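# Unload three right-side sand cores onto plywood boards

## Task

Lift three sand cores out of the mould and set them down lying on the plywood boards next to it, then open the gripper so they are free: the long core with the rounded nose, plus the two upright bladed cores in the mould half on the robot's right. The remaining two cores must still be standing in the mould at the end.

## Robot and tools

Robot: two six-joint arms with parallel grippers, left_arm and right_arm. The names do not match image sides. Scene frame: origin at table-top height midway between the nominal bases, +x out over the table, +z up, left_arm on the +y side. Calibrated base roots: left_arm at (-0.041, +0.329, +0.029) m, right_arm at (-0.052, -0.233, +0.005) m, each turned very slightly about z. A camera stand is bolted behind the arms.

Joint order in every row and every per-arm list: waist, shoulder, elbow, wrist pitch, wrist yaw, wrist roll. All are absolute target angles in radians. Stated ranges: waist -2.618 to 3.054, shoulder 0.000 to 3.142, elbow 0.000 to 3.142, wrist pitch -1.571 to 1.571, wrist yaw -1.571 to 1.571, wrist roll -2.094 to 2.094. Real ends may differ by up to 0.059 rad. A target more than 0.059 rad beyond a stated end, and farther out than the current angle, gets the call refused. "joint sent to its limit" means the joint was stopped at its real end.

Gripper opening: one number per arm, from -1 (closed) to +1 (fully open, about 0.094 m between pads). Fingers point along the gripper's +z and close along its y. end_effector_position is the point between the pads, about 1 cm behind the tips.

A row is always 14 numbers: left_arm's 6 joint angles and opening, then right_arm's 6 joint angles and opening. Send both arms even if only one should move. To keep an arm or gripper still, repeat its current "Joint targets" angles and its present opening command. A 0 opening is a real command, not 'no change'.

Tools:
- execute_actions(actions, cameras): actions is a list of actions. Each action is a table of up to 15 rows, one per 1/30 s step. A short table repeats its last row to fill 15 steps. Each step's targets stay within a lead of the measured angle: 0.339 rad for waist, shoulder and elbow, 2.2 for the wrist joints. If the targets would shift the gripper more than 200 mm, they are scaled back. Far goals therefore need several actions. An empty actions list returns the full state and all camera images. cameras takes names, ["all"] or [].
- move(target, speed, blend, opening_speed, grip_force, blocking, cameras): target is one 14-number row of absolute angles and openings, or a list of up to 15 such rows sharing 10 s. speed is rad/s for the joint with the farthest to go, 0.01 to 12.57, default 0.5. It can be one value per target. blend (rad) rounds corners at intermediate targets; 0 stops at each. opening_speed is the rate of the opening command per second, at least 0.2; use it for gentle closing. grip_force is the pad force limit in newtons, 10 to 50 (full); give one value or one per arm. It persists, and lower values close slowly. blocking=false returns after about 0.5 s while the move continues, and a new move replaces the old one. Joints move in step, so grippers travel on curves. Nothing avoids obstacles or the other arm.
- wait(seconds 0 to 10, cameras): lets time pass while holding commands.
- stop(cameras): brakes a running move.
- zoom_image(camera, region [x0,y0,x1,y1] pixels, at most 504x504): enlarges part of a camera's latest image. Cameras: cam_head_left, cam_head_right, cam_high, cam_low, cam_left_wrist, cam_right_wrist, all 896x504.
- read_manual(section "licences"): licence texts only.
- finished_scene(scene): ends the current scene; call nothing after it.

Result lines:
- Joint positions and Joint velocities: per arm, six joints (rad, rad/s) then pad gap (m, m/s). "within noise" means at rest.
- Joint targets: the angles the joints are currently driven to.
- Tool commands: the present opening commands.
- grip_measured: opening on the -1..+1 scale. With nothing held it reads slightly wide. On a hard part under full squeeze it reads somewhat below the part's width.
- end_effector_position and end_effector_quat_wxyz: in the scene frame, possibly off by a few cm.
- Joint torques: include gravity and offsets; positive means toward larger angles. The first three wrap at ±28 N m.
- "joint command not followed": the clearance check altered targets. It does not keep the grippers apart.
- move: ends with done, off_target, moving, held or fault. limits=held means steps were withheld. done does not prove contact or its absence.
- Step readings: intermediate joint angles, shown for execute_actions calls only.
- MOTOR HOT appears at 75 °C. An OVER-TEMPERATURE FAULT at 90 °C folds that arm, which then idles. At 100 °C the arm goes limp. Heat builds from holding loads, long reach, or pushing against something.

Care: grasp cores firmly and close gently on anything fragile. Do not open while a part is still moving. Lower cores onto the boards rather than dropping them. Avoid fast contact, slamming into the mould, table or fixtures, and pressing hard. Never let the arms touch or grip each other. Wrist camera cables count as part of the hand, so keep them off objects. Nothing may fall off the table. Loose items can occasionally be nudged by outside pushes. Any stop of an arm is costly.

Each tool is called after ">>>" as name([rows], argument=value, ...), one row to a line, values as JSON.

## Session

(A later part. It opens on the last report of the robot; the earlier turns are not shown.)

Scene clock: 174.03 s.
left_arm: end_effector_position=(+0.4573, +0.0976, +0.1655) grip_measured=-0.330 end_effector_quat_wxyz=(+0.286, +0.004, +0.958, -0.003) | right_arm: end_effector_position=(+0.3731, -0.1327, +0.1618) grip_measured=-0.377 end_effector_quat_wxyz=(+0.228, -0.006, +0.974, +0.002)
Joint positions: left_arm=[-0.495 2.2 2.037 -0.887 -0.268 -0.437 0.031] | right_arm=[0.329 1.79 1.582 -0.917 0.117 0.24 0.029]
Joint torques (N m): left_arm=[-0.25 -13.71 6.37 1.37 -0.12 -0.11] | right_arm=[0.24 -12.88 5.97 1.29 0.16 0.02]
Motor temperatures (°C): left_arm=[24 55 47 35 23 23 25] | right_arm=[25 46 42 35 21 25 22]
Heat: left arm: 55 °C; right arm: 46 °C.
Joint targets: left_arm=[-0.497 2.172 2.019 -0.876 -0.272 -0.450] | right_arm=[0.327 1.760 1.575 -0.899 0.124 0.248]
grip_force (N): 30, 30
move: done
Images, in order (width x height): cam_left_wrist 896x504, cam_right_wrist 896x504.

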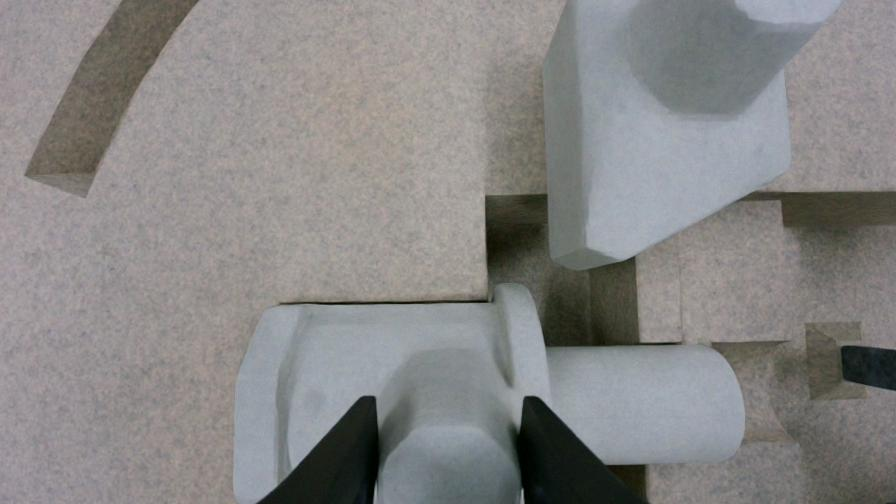

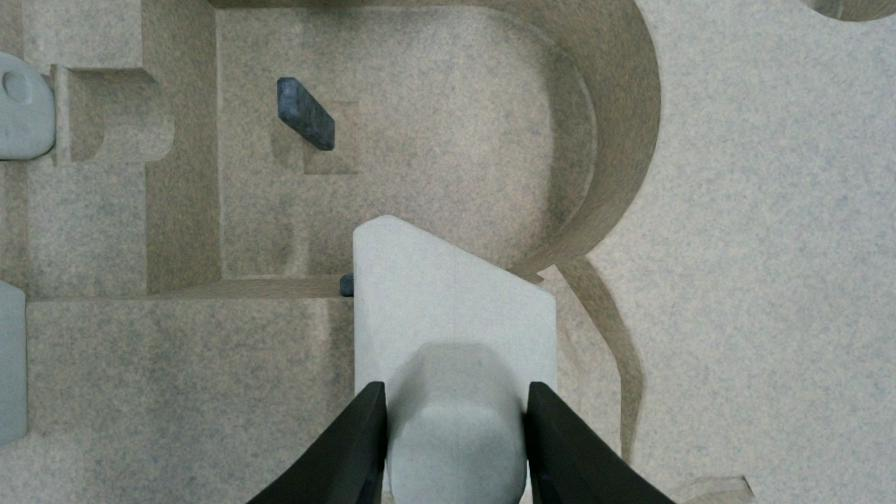

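>>> move(target=[-0.4966, 2.19, 2.168, -1.007, -0.272, -0.4495, -1, 0.3264, 1.775, 1.733, -1.041, 0.124, 0.248, -1], speed=0.15, cameras=["all"])

>>> zoom_image(camera="cam_low", region=[180, 50, 560, 300])

Scene clock: 182.03 s.
left_arm: end_effector_position=(+0.4537, +0.0981, +0.1681) grip_measured=-0.332 end_effector_quat_wxyz=(+0.271, +0.005, +0.963, +0.001) | right_arm: end_effector_position=(+0.3675, -0.1342, +0.1881) grip_measured=-0.379 end_effector_quat_wxyz=(+0.221, -0.007, +0.975, +0.000)
Joint positions: left_arm=[-0.495 2.221 2.1 -0.961 -0.26 -0.442 0.031] | right_arm=[0.329 1.79 1.693 -1.042 0.117 0.24 0.029]
Joint torques (N m): left_arm=[-0.35 -14.15 14.12 0.77 -0.2 -0.06] | right_arm=[0.25 -11.12 9.47 1.1 0.13 0.02]
Motor temperatures (°C): left_arm=[24 59 46 35 23 23 25] | right_arm=[25 45 41 35 21 25 22]
Heat: left arm: 59 °C; right arm: 45 °C.
Joint targets: left_arm=[-0.497 2.190 2.168 -1.007 -0.272 -0.449] | right_arm=[0.327 1.775 1.733 -1.041 0.124 0.248]
grip_force (N): 30, 30
move: off_target (left_arm, right_arm); left_arm: the elbow is farthest, 0.068 rad from its target; right_arm: the elbow is farthest, 0.040 rad from its target

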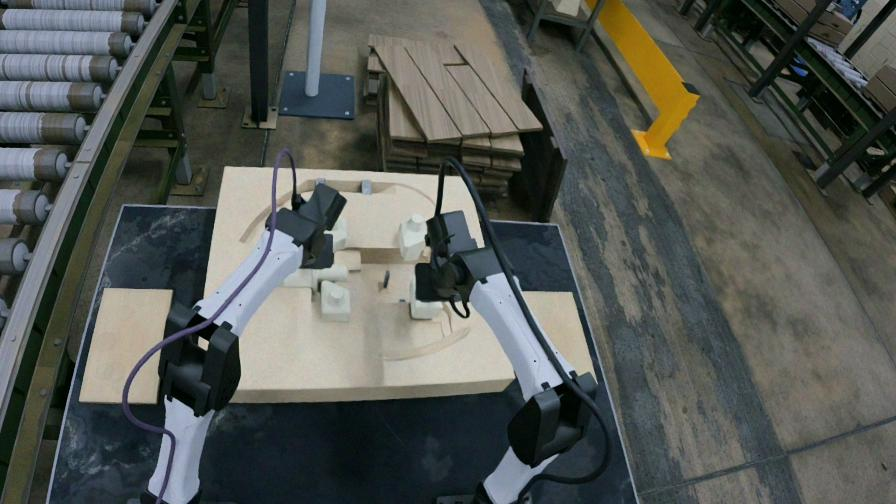

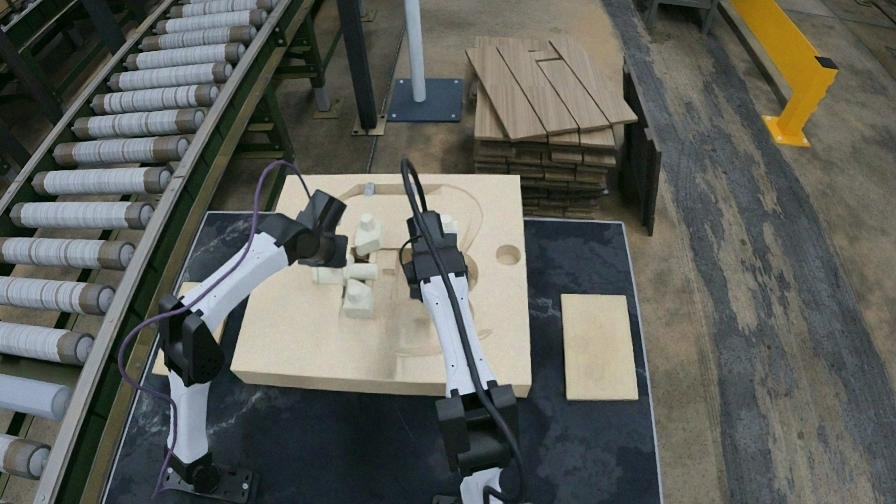

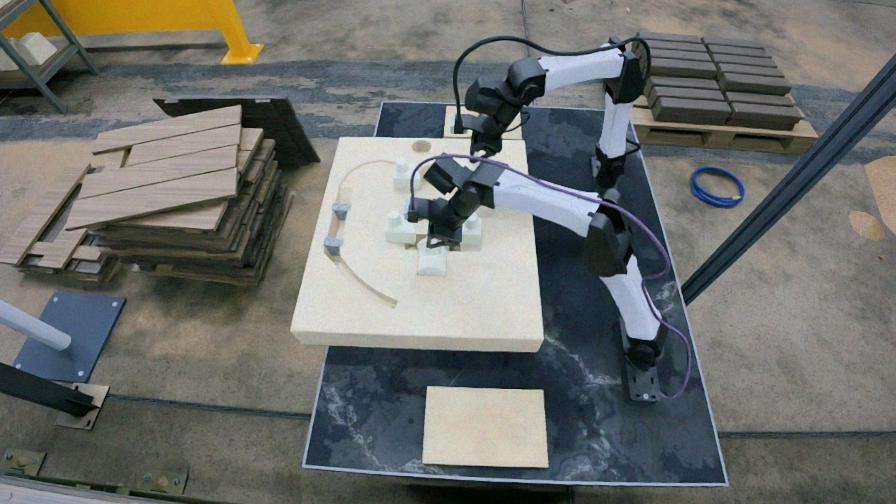

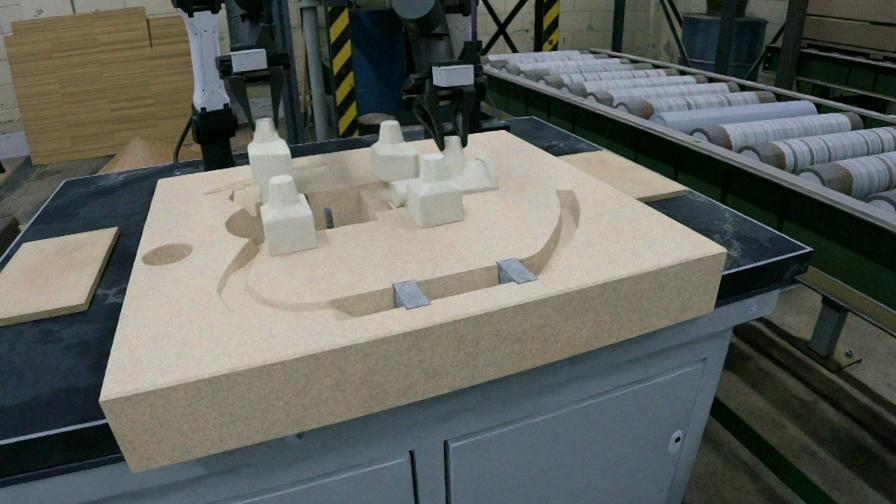

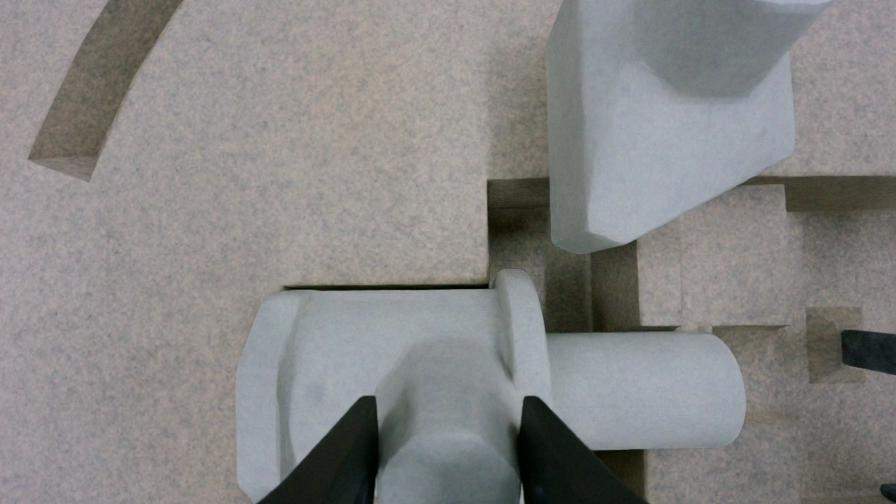

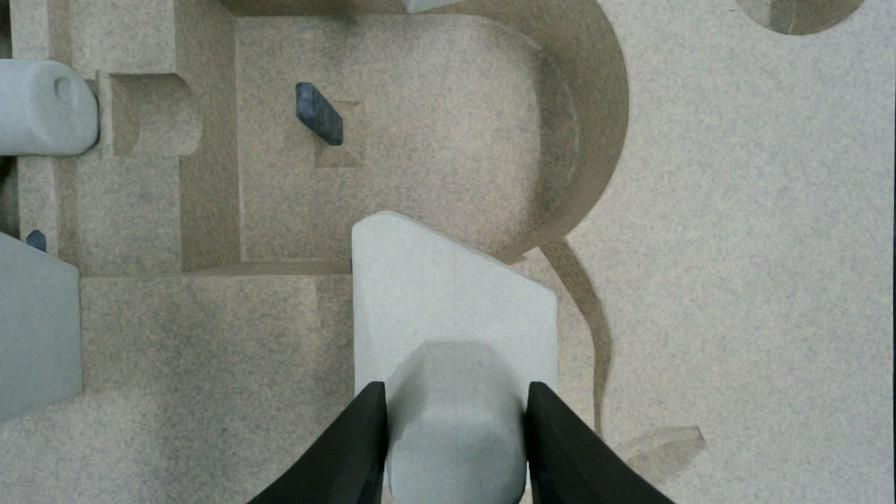

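Scaled by 1.326 from the camera's 896x504 image, which has a finer 1280x720 frame.

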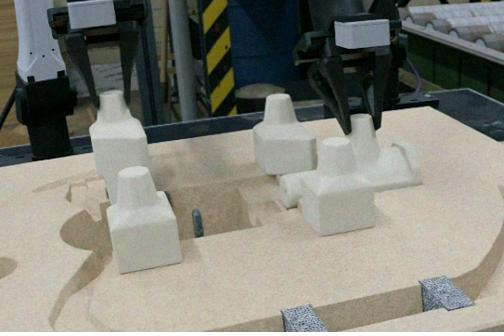

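>>> move(target=[-0.4966, 2.19, 2.2, -1.04, -0.272, -0.4495, -1, 0.3264, 1.827, 2.02, -1.28, 0.124, 0.248, -1], speed=0.2, grip_force=[50, 35], cameras=["cam_low","cam_high","cam_left_wrist","cam_right_wrist"])

>>> zoom_image(camera="cam_low", region=[180, 50, 560, 300])

Scene clock: 190.83 s.
left_arm: end_effector_position=(+0.4536, +0.0981, +0.1686) grip_measured=-0.351 end_effector_quat_wxyz=(+0.266, +0.006, +0.964, +0.001) | right_arm: end_effector_position=(+0.3584, -0.1368, +0.2476) grip_measured=-0.384 end_effector_quat_wxyz=(+0.220, -0.007, +0.976, -0.001)
Joint positions: left_arm=[-0.493 2.232 2.124 -0.983 -0.254 -0.442 0.031] | right_arm=[0.329 1.822 1.981 -1.301 0.117 0.24 0.029]
Joint torques (N m): left_arm=[-0.47 -15.15 14.89 0.65 -0.25 -0.05] | right_arm=[0.03 -9.22 8.91 1.27 0.13 0.06]
Motor temperatures (°C): left_arm=[24 64 50 35 23 23 26] | right_arm=[25 45 42 34 21 25 22]
Heat: left arm: 64 °C; right arm: 45 °C.
Joint targets: left_arm=[-0.497 2.190 2.200 -1.040 -0.272 -0.449] | right_arm=[0.327 1.827 2.020 -1.280 0.124 0.248]
grip_force (N): 50, 35
move: off_target (left_arm, right_arm); left_arm: the elbow is farthest, 0.076 rad from its target; right_arm: the elbow is farthest, 0.039 rad from its target
Images, in order (width x height): cam_high 896x504, cam_low 896x504, cam_left_wrist 896x504, cam_right_wrist 896x504.

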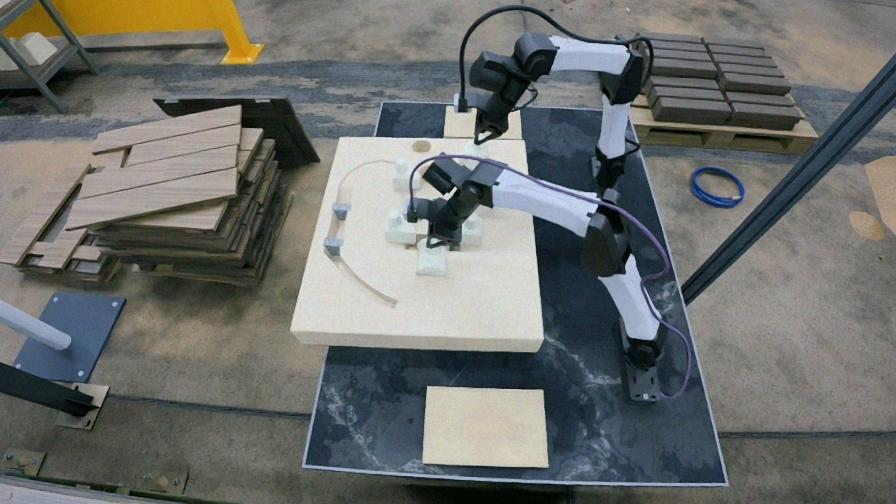

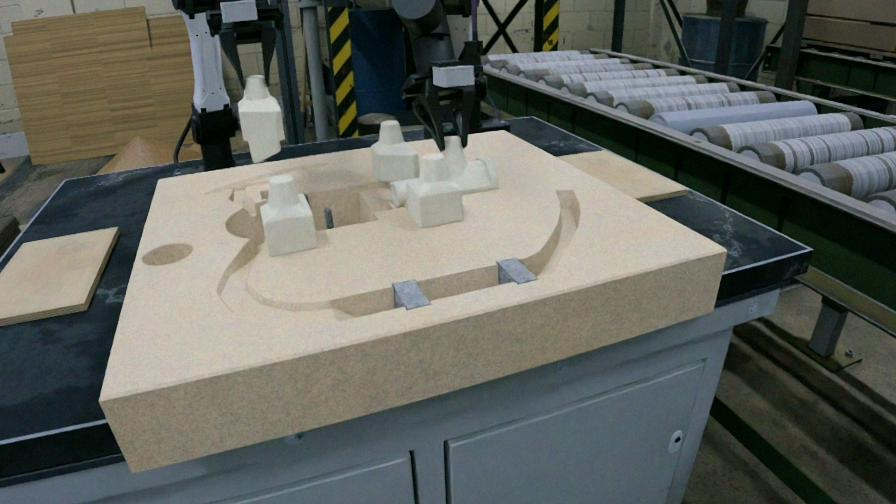

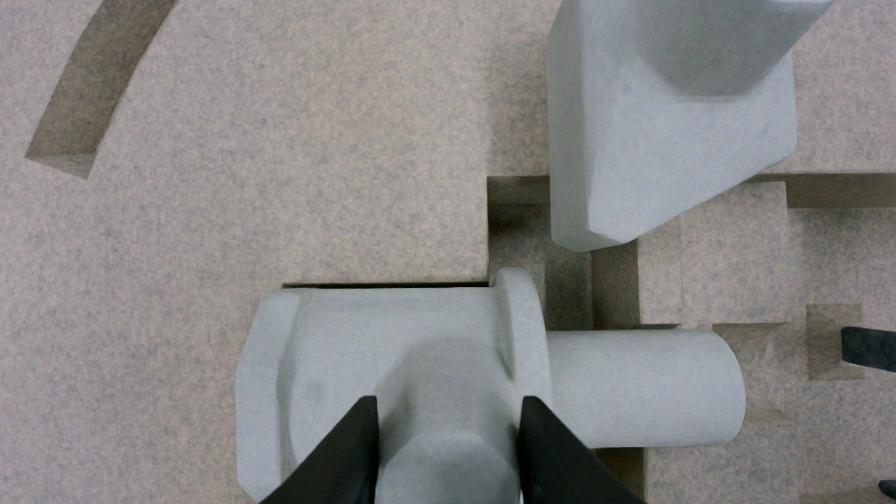

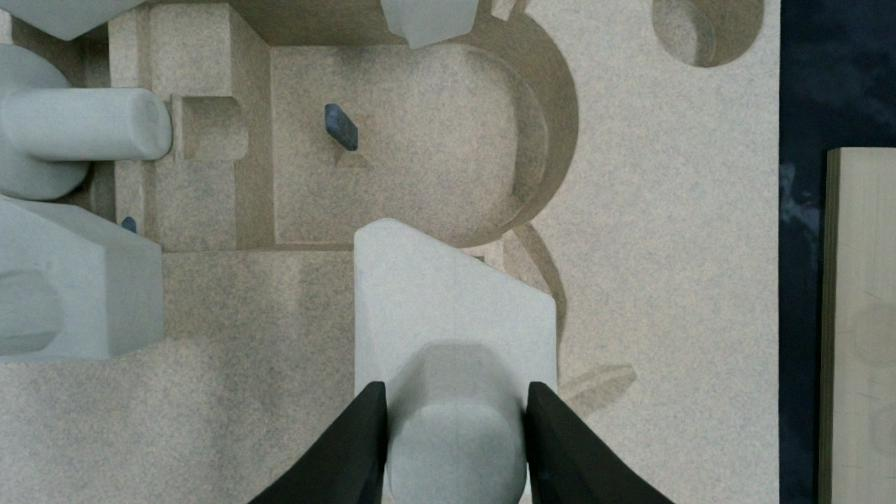

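Scaled by 1.326 from the camera's 896x504 image, which has a finer 1280x720 frame.

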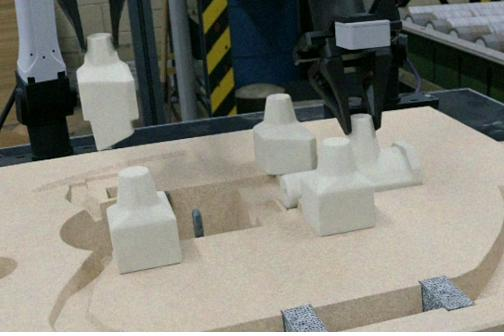

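>>> move(target=[-0.4966, 2.17, 2.30, -1.10, -0.272, -0.4495, -1, 0.3264, 1.827, 2.02, -1.28, 0.124, 0.248, -1], speed=0.2, cameras=["cam_low","cam_left_wrist"])

>>> zoom_image(camera="cam_low", region=[180, 50, 560, 300])

Scene clock: 211.63 s.
left_arm: end_effector_position=(+0.4513, +0.1031, +0.1765) grip_measured=-0.356 end_effector_quat_wxyz=(+0.252, +0.001, +0.968, +0.002) | right_arm: end_effector_position=(+0.3583, -0.1369, +0.2476) grip_measured=-0.384 end_effector_quat_wxyz=(+0.219, -0.007, +0.976, -0.001)
Joint positions: left_arm=[-0.483 2.249 2.196 -1.064 -0.242 -0.448 0.03] | right_arm=[0.329 1.822 1.981 -1.302 0.117 0.24 0.029]
Joint torques (N m): left_arm=[-1.46 -18.32 17.33 0.79 -0.38 0.01] | right_arm=[0.06 -9.06 8.91 1.28 0.14 0.04]
Motor temperatures (°C): left_arm=[24 73 58 34 23 23 27] | right_arm=[25 43 44 35 21 25 23]
Heat: left arm: 73 °C; right arm: 44 °C.
Joint targets: left_arm=[-0.497 2.170 2.300 -1.100 -0.272 -0.449] | right_arm=[0.327 1.827 2.020 -1.280 0.124 0.248]
grip_force (N): 50, 35
move: off_target (left_arm, right_arm); left_arm: the elbow is farthest, 0.104 rad from its target; right_arm: the elbow is farthest, 0.039 rad from its target
Images, in order (width x height): cam_low 896x504, cam_left_wrist 896x504.

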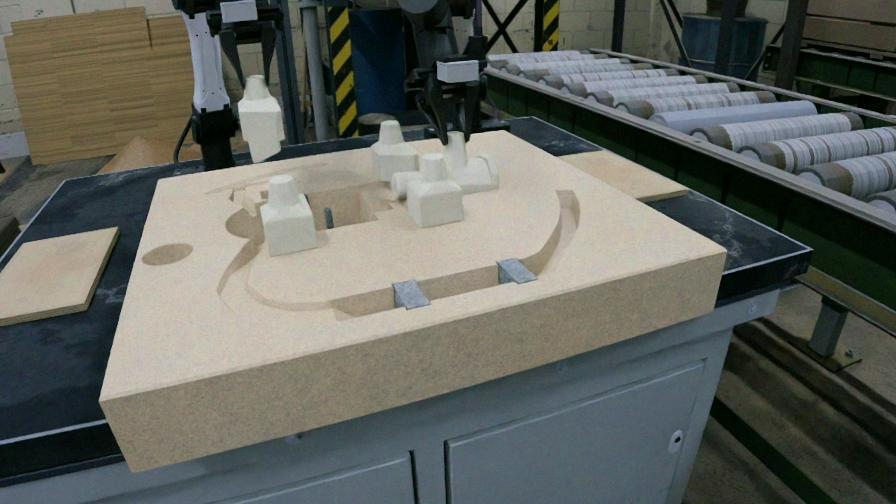

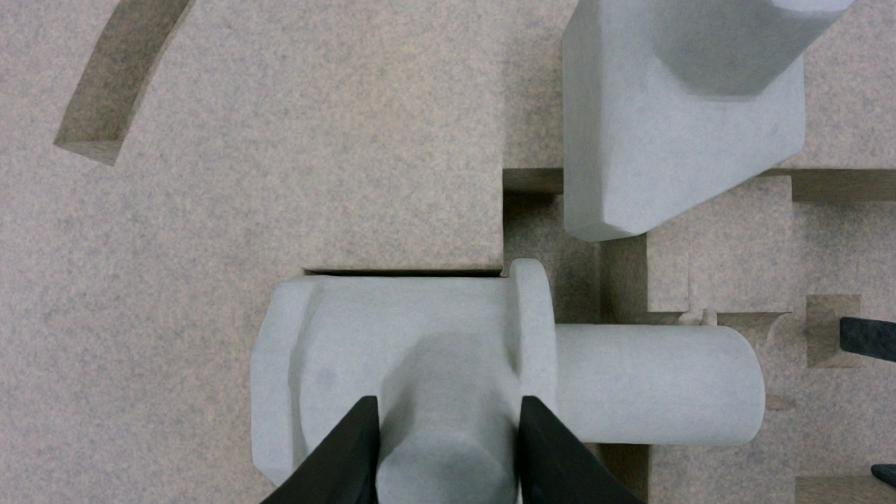

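Scaled by 1.326 from the camera's 896x504 image, which has a finer 1280x720 frame.

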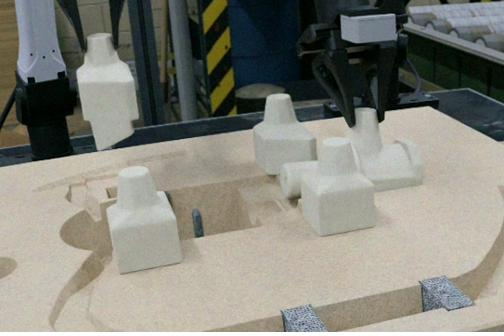

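>>> move([
  [-0.4966, 2.13, 2.45, -1.25, -0.272, -0.4495, -1, 0.3264, 1.827, 2.02, -1.28, 0.124, 0.248, -1],
  [-0.3, 1.85, 2.2, -1.35, -0.15, -0.3, -1, 0.3264, 1.827, 2.02, -1.28, 0.124, 0.248, -1],
], speed=0.35, blend=[0.03, 0], cameras=["cam_low","cam_left_wrist","cam_head_left"])

Scene clock: 232.50 s.
left_arm: end_effector_position=(+0.3771, +0.2165, +0.3014) grip_measured=-0.365 end_effector_quat_wxyz=(+0.241, -0.012, +0.971, -0.002) | right_arm: end_effector_position=(+0.3583, -0.1369, +0.2476) grip_measured=-0.384 end_effector_quat_wxyz=(+0.219, -0.007, +0.976, -0.001)
Joint positions: left_arm=[-0.299 1.901 2.2 -1.406 -0.151 -0.312 0.03] | right_arm=[0.329 1.822 1.981 -1.302 0.117 0.24 0.029]
Joint velocities: left_arm=[within noise] | right_arm=[-0.007 -0.012 0.002 -0.037 -0.037 -0.154 0]
Joint torques (N m): left_arm=[-0.18 -12.7 6.89 1.76 0 0.14] | right_arm=[0.14 -9.06 9.1 1.29 0.14 0.03]
Motor temperatures (°C): left_arm=[24 84 68 34 23 23 27] | right_arm=[25 43 45 35 21 25 23]
Heat: left arm: 84 °C; right arm: 45 °C. Fold the left arm in close to its base, or ease its load, before you think long.
Joint targets: left_arm=[-0.300 1.850 2.200 -1.350 -0.150 -0.300] | right_arm=[0.327 1.827 2.020 -1.280 0.124 0.248]
MOTOR HOT: the shoulder of the left arm reports 84 °C; the controller's stop level is 90 °C. To cool a motor, set the load down, stop pushing, or move to a pose that needs little force.
grip_force (N): 50, 35
move: off_target (left_arm, right_arm); left_arm: the wrist pitch is farthest, 0.056 rad from its target; right_arm: the elbow is farthest, 0.039 rad from its target
Images, in order (width x height): cam_head_left 896x504, cam_low 896x504, cam_left_wrist 896x504.

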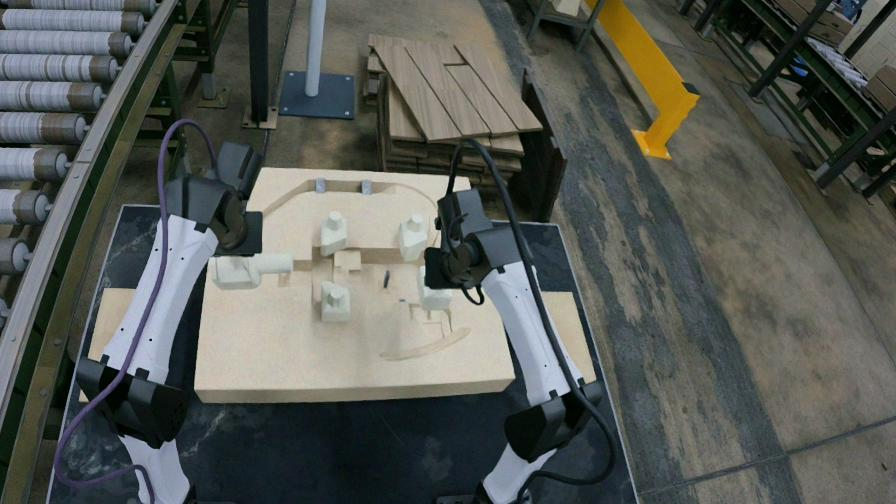

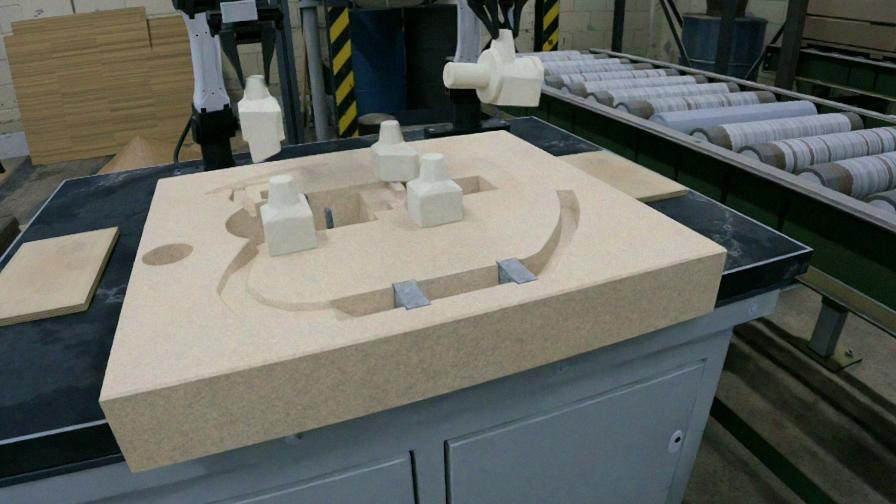

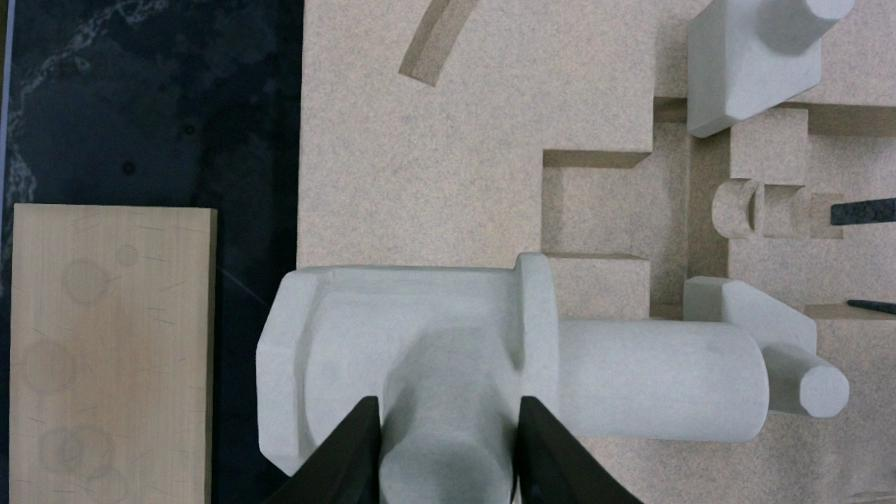

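>>> move(target=[0.0, 1.4, 2.0, -1.52, 0, 0, -1, 0.3264, 1.827, 2.02, -1.28, 0.124, 0.248, -1], speed=0.5)

Scene clock: 237.50 s.
left_arm: end_effector_position=(+0.2436, +0.3239, +0.3763) grip_measured=-0.365 end_effector_quat_wxyz=(+0.275, +0.004, +0.961, +0.002) | right_arm: end_effector_position=(+0.3583, -0.1369, +0.2476) grip_measured=-0.384 end_effector_quat_wxyz=(+0.219, -0.007, +0.976, -0.001)
Joint positions: left_arm=[-0.002 1.42 1.995 -1.588 -0.015 -0.013 0.03] | right_arm=[0.329 1.822 1.981 -1.302 0.117 0.24 0.029]
Joint torques (N m): left_arm=[0.18 -5.42 6.5 2.01 0.25 0.11] | right_arm=[0.1 -9.33 8.95 1.27 0.13 0.02]
Motor temperatures (°C): left_arm=[24 81 64 34 23 23 27] | right_arm=[25 42 45 36 21 25 23]
Heat: left arm: 81 °C; right arm: 45 °C. Fold the left arm in close to its base, or ease its load, before you think long.
Joint targets: left_arm=[0.000 1.400 2.000 -1.520 0.000 0.000] | right_arm=[0.327 1.827 2.020 -1.280 0.124 0.248]
MOTOR HOT: still on. The shoulder of the left arm reports 81 °C.
grip_force (N): 50, 35
move: off_target (left_arm, right_arm); left_arm: the wrist pitch is farthest, 0.068 rad from its target; right_arm: the elbow is farthest, 0.039 rad from its target

>>> move([
  [0.208, 1.95, 2.03, -1.42, -0.574, -1.352, -1, 0.3264, 1.827, 2.02, -1.28, 0.124, 0.248, -1],
  [0.208, 1.92, 1.72, -1.15, -0.574, -1.352, -1, 0.3264, 1.827, 2.02, -1.28, 0.124, 0.248, -1],
], speed=0.6, blend=[0.03, 0], cameras=["cam_high","cam_left_wrist","cam_head_left","cam_low"])

Scene clock: 257.10 s.
left_arm: end_effector_position=(+0.3431, +0.4853, +0.1616) grip_measured=-0.365 end_effector_quat_wxyz=(-0.197, +0.679, -0.687, -0.169) | right_arm: end_effector_position=(+0.3583, -0.1369, +0.2476) grip_measured=-0.384 end_effector_quat_wxyz=(+0.219, -0.007, +0.976, -0.001)
Joint positions: left_arm=[0.206 1.96 1.715 -1.175 -0.506 -1.337 0.03] | right_arm=[0.329 1.822 1.981 -1.302 0.117 0.24 0.029]
Joint torques (N m): left_arm=[0.1 -12.44 7.83 0.83 -0.98 -0.14] | right_arm=[0.01 -9.24 8.92 1.25 0.14 0]
Motor temperatures (°C): left_arm=[24 66 55 36 23 23 27] | right_arm=[25 42 46 36 21 25 23]
Heat: left arm: 66 °C; right arm: 46 °C.
Joint targets: left_arm=[0.208 1.920 1.720 -1.150 -0.574 -1.352] | right_arm=[0.327 1.827 2.020 -1.280 0.124 0.248]
MOTOR HOT: cleared for the motors of the left arm.
grip_force (N): 50, 35
move: off_target (left_arm, right_arm); left_arm: the wrist yaw is farthest, 0.068 rad from its target; right_arm: the elbow is farthest, 0.039 rad from its target
Images, in order (width x height): cam_head_left 896x504, cam_high 896x504, cam_low 896x504, cam_left_wrist 896x504.

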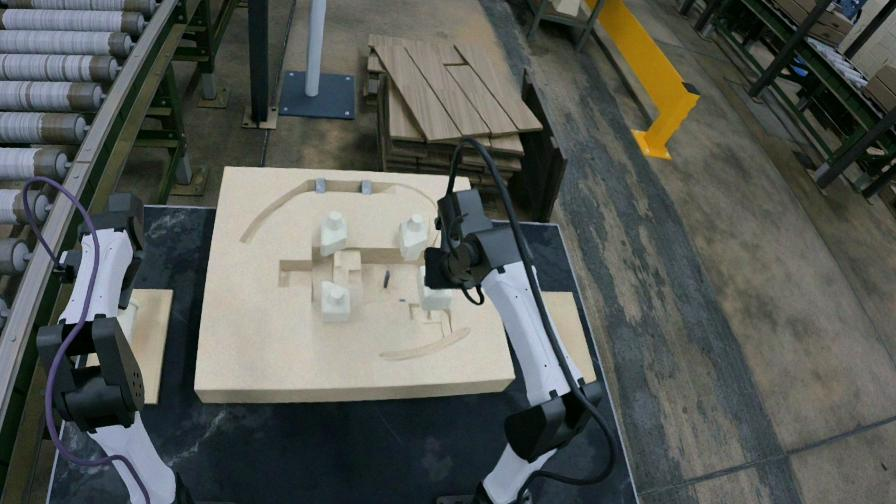

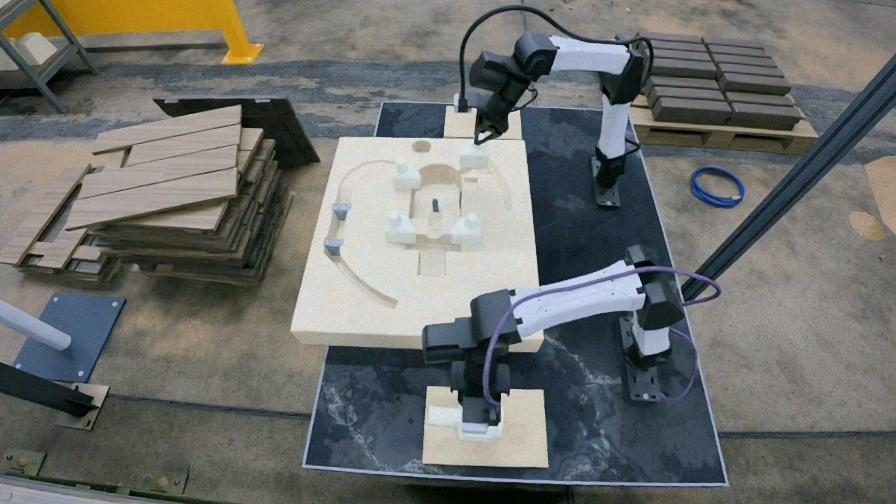

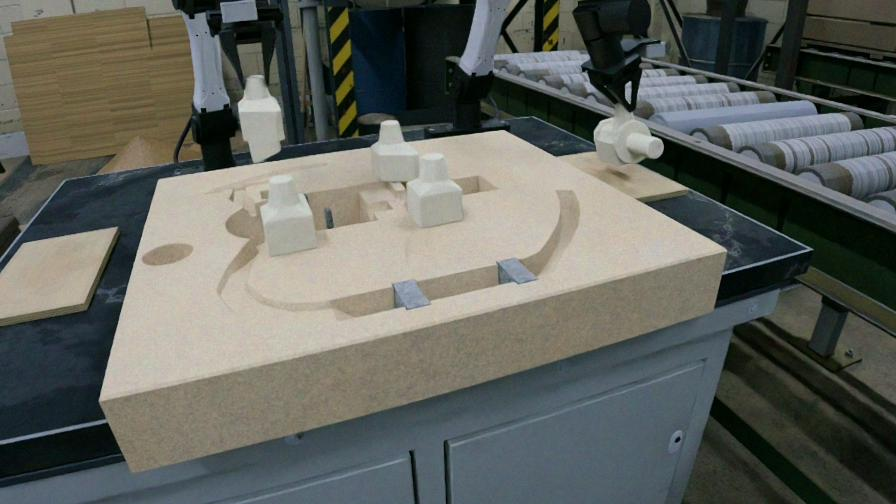

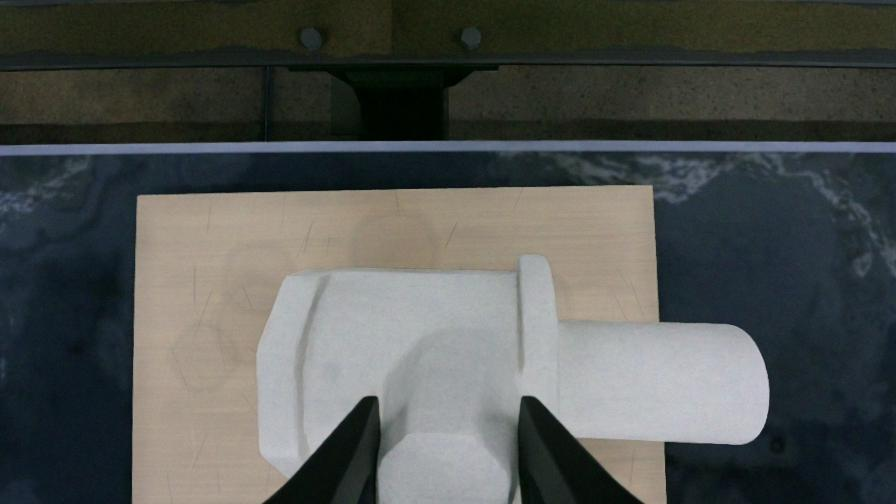

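>>> move([
  [0.234, 1.74, 1.475, -1.10, -0.63, -1.33, -1, 0.3264, 1.827, 2.02, -1.28, 0.124, 0.248, -1],
  [0.234, 1.753, 1.375, -0.99, -0.63, -1.33, -1, 0.3264, 1.827, 2.02, -1.28, 0.124, 0.248, -1],
], speed=[0.3,0.1], cameras=["cam_high","cam_left_wrist","cam_low"])

>>> zoom_image(camera="cam_high", region=[400, 340, 570, 480])

>>> zoom_image(camera="cam_low", region=[540, 60, 700, 220])

Scene clock: 269.73 s.
left_arm: end_effector_position=(+0.2884, +0.4919, +0.1368) grip_measured=-0.365 end_effector_quat_wxyz=(-0.202, +0.681, -0.675, -0.198) | right_arm: end_effector_position=(+0.3583, -0.1369, +0.2476) grip_measured=-0.384 end_effector_quat_wxyz=(+0.219, -0.007, +0.976, -0.001)
Joint positions: left_arm=[0.23 1.792 1.378 -1.023 -0.559 -1.335 0.03] | right_arm=[0.329 1.822 1.981 -1.302 0.117 0.24 0.029]
Joint torques (N m): left_arm=[0.1 -10.91 6.95 0.86 -1.01 0.1] | right_arm=[0.2 -9.06 9.09 1.27 0.16 0.01]
Motor temperatures (°C): left_arm=[24 66 52 34 24 23 28] | right_arm=[25 42 46 36 21 25 23]
Heat: left arm: 66 °C; right arm: 46 °C.
Joint targets: left_arm=[0.234 1.753 1.375 -0.990 -0.630 -1.330] | right_arm=[0.327 1.827 2.020 -1.280 0.124 0.248]
grip_force (N): 50, 35
move: off_target (left_arm, right_arm); left_arm: the wrist yaw is farthest, 0.071 rad from its target; right_arm: the elbow is farthest, 0.039 rad from its target
Images, in order (width x height): cam_high 896x504, cam_low 896x504, cam_left_wrist 896x504.

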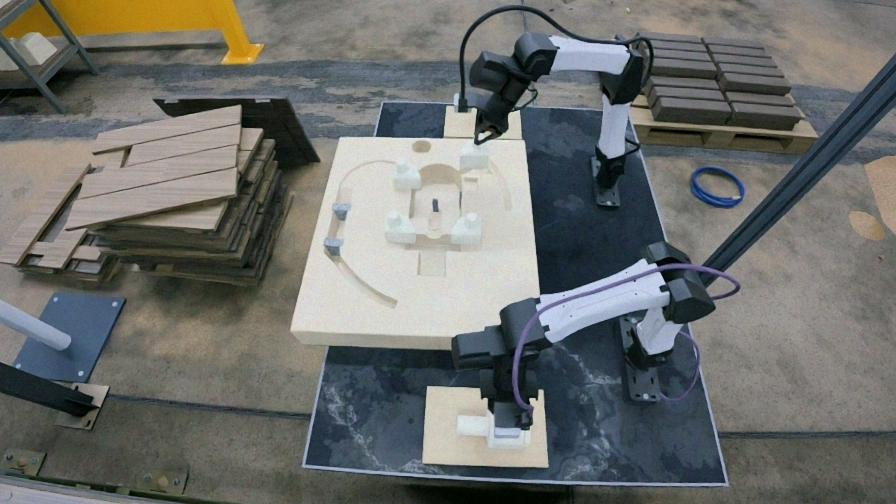

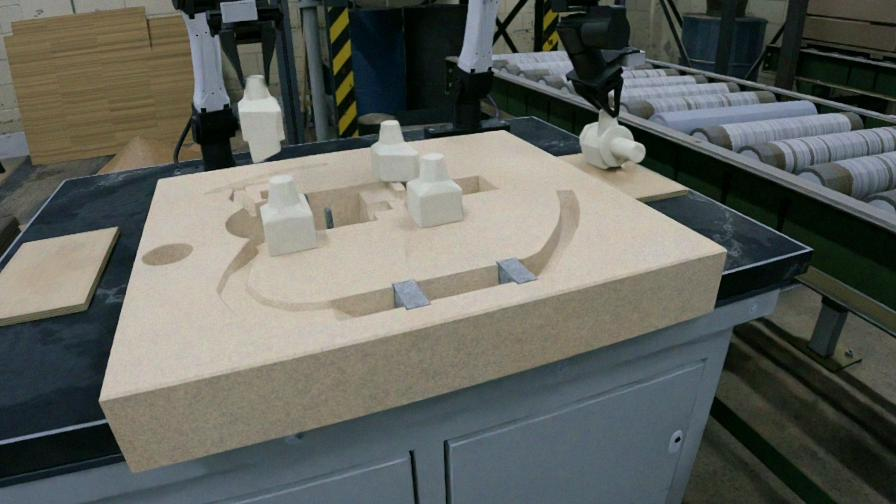

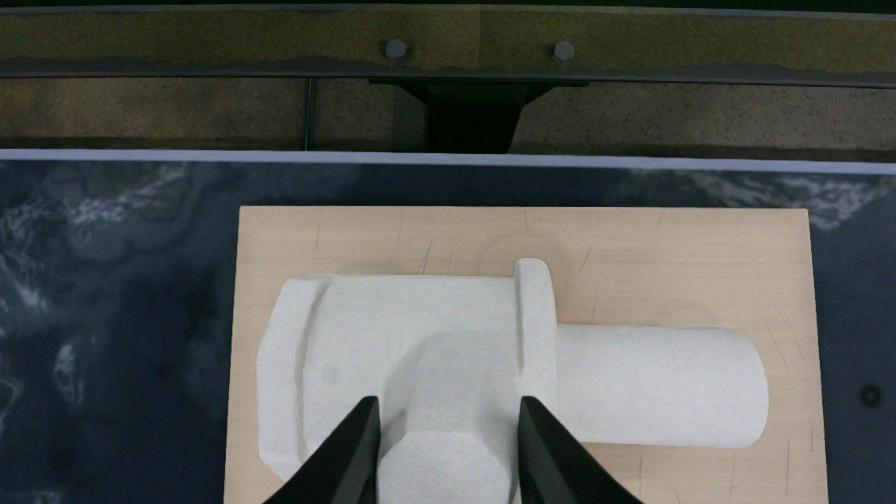

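Scaled by 2.965 from the camera's 896x504 image, which has a finer 1280x720 frame.

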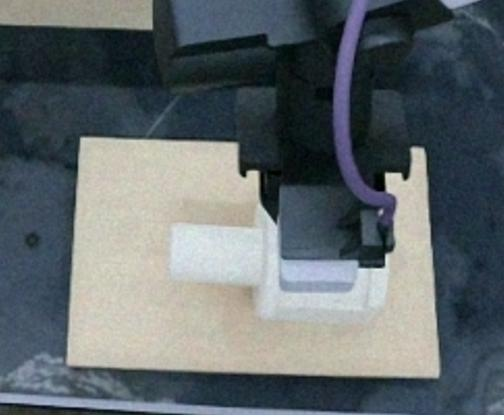

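Scaled by 3.150 from the camera's 896x504 image, which has a finer 1280x720 frame.

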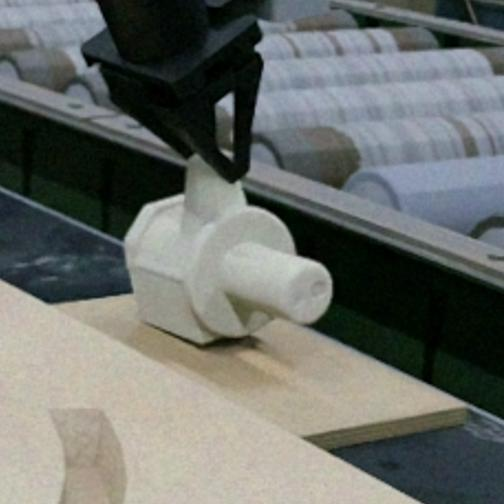

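>>> move(target=[0.234, 1.757, 1.355, -0.967, -0.63, -1.33, -1, 0.3264, 1.827, 2.02, -1.28, 0.124, 0.248, -1], speed=0.08)

>>> move(target=[0.234, 1.76, 1.335, -0.944, -0.63, -1.33, -1, 0.3264, 1.827, 2.02, -1.28, 0.124, 0.248, -1], speed=0.08, cameras=["cam_low"])

>>> zoom_image(camera="cam_low", region=[540, 60, 700, 220])

Scene clock: 278.03 s.
left_arm: end_effector_position=(+0.2885, +0.4956, +0.1360) grip_measured=-0.366 end_effector_quat_wxyz=(-0.210, +0.678, -0.673, -0.207) | right_arm: end_effector_position=(+0.3583, -0.1369, +0.2476) grip_measured=-0.384 end_effector_quat_wxyz=(+0.219, -0.007, +0.976, -0.001)
Joint positions: left_arm=[0.23 1.792 1.365 -1.001 -0.584 -1.328 0.03] | right_arm=[0.329 1.822 1.981 -1.302 0.117 0.24 0.029]
Joint torques (N m): left_arm=[0.38 -10.55 6.26 0.89 -0.76 0.01] | right_arm=[0.02 -9.25 8.83 1.29 0.18 0.04]
Motor temperatures (°C): left_arm=[24 65 51 34 24 23 28] | right_arm=[25 42 46 36 21 25 23]
Heat: left arm: 65 °C; right arm: 46 °C.
Joint targets: left_arm=[0.234 1.757 1.355 -0.967 -0.630 -1.330] | right_arm=[0.327 1.827 2.020 -1.280 0.124 0.248]
grip_force (N): 50, 35
move: off_target (left_arm, right_arm); left_arm: the wrist yaw is farthest, 0.046 rad from its target; right_arm: the elbow is farthest, 0.039 rad from its target

Scene clock: 278.80 s.
left_arm: end_effector_position=(+0.2887, +0.4990, +0.1350) grip_measured=-0.367 end_effector_quat_wxyz=(-0.219, +0.676, -0.670, -0.213) | right_arm: end_effector_position=(+0.3583, -0.1369, +0.2476) grip_measured=-0.384 end_effector_quat_wxyz=(+0.219, -0.007, +0.976, -0.001)
Joint positions: left_arm=[0.231 1.79 1.349 -0.976 -0.604 -1.324 0.03] | right_arm=[0.329 1.822 1.981 -1.302 0.117 0.24 0.029]
Joint torques (N m): left_arm=[0.27 -10.15 6 0.86 -0.56 -0.04] | right_arm=[0.25 -9.16 9.03 1.28 0.16 0.01]
Motor temperatures (°C): left_arm=[24 64 50 34 24 23 28] | right_arm=[25 42 46 36 21 25 23]
Heat: left arm: 64 °C; right arm: 46 °C.
Joint targets: left_arm=[0.234 1.760 1.335 -0.944 -0.630 -1.330] | right_arm=[0.327 1.827 2.020 -1.280 0.124 0.248]
grip_force (N): 50, 35
move: off_target (right_arm); right_arm: the elbow is farthest, 0.039 rad from its target
Images, in order (width x height): cam_low 896x504.

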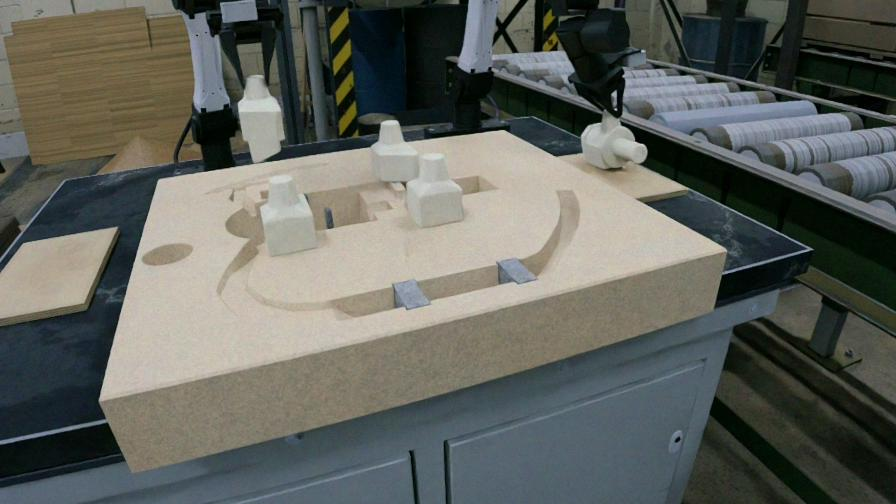

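Scaled by 3.150 from the camera's 896x504 image, which has a finer 1280x720 frame.

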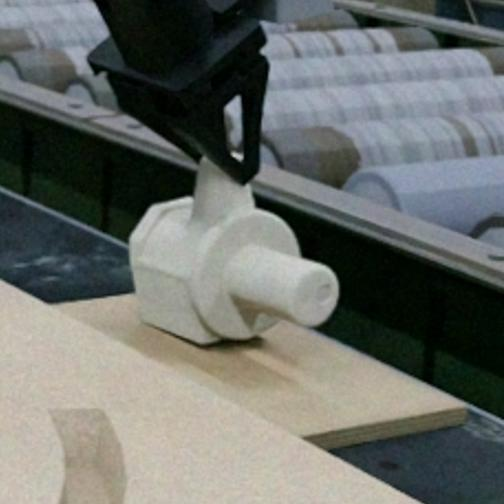

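>>> move(target=[0.234, 1.785, 1.335, -0.944, -0.63, -1.33, -1, 0.3264, 1.827, 2.02, -1.28, 0.124, 0.248, -1], speed=0.08)

>>> move(target=[0.234, 1.80, 1.335, -0.944, -0.63, -1.33, -1, 0.3264, 1.827, 2.02, -1.28, 0.124, 0.248, -1], speed=0.08, cameras=["cam_low"])

>>> zoom_image(camera="cam_low", region=[540, 60, 700, 220])

Scene clock: 283.70 s.
left_arm: end_effector_position=(+0.2888, +0.4990, +0.1350) grip_measured=-0.367 end_effector_quat_wxyz=(-0.219, +0.676, -0.671, -0.213) | right_arm: end_effector_position=(+0.3583, -0.1369, +0.2476) grip_measured=-0.384 end_effector_quat_wxyz=(+0.219, -0.007, +0.976, -0.001)
Joint positions: left_arm=[0.231 1.79 1.349 -0.976 -0.604 -1.323 0.03] | right_arm=[0.329 1.822 1.981 -1.302 0.117 0.24 0.029]
Joint torques (N m): left_arm=[0.24 -7.98 5.91 0.9 -0.57 -0.05] | right_arm=[0.03 -9.24 9.03 1.26 0.11 0.01]
Motor temperatures (°C): left_arm=[24 65 50 34 24 23 28] | right_arm=[25 42 46 36 21 25 23]
Heat: left arm: 65 °C; right arm: 46 °C.
Joint targets: left_arm=[0.234 1.785 1.335 -0.944 -0.630 -1.330] | right_arm=[0.327 1.827 2.020 -1.280 0.124 0.248]
grip_force (N): 50, 35
move: off_target (right_arm); right_arm: the elbow is farthest, 0.039 rad from its target

Scene clock: 284.40 s.
left_arm: end_effector_position=(+0.2888, +0.4990, +0.1350) grip_measured=-0.367 end_effector_quat_wxyz=(-0.219, +0.676, -0.671, -0.213) | right_arm: end_effector_position=(+0.3583, -0.1369, +0.2476) grip_measured=-0.384 end_effector_quat_wxyz=(+0.219, -0.007, +0.976, -0.001)
Joint positions: left_arm=[0.231 1.79 1.349 -0.976 -0.604 -1.323 0.03] | right_arm=[0.329 1.822 1.981 -1.302 0.117 0.24 0.029]
Joint torques (N m): left_arm=[0.27 -6.75 5.87 0.89 -0.58 -0.04] | right_arm=[0.1 -9.24 8.88 1.27 0.13 0.04]
Motor temperatures (°C): left_arm=[24 64 50 33 24 23 28] | right_arm=[25 42 46 36 21 25 23]
Heat: left arm: 64 °C; right arm: 46 °C.
Joint targets: left_arm=[0.234 1.800 1.335 -0.944 -0.630 -1.330] | right_arm=[0.327 1.827 2.020 -1.280 0.124 0.248]
grip_force (N): 50, 35
move: off_target (right_arm); right_arm: the elbow is farthest, 0.039 rad from its target
Images, in order (width x height): cam_low 896x504.

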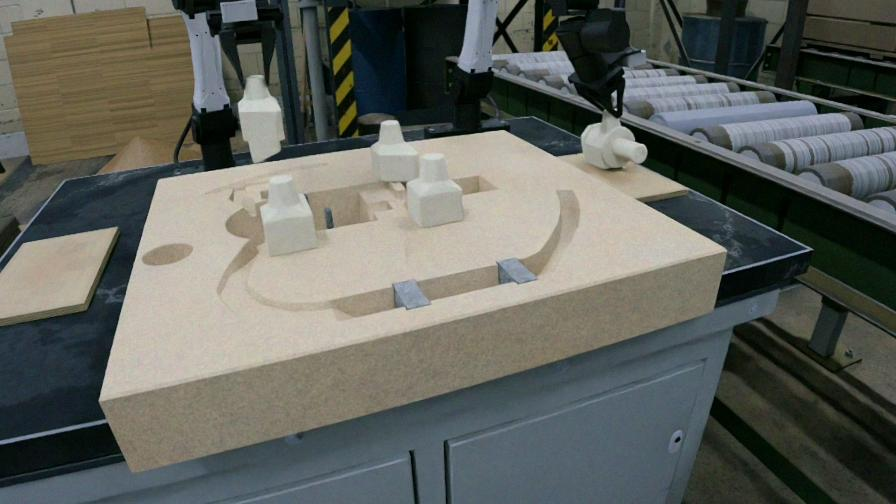

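Scaled by 3.150 from the camera's 896x504 image, which has a finer 1280x720 frame.

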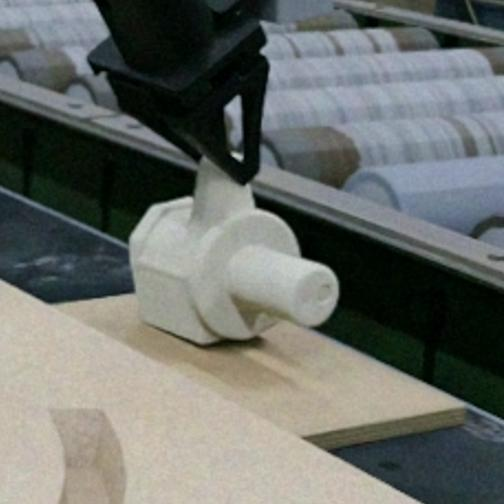

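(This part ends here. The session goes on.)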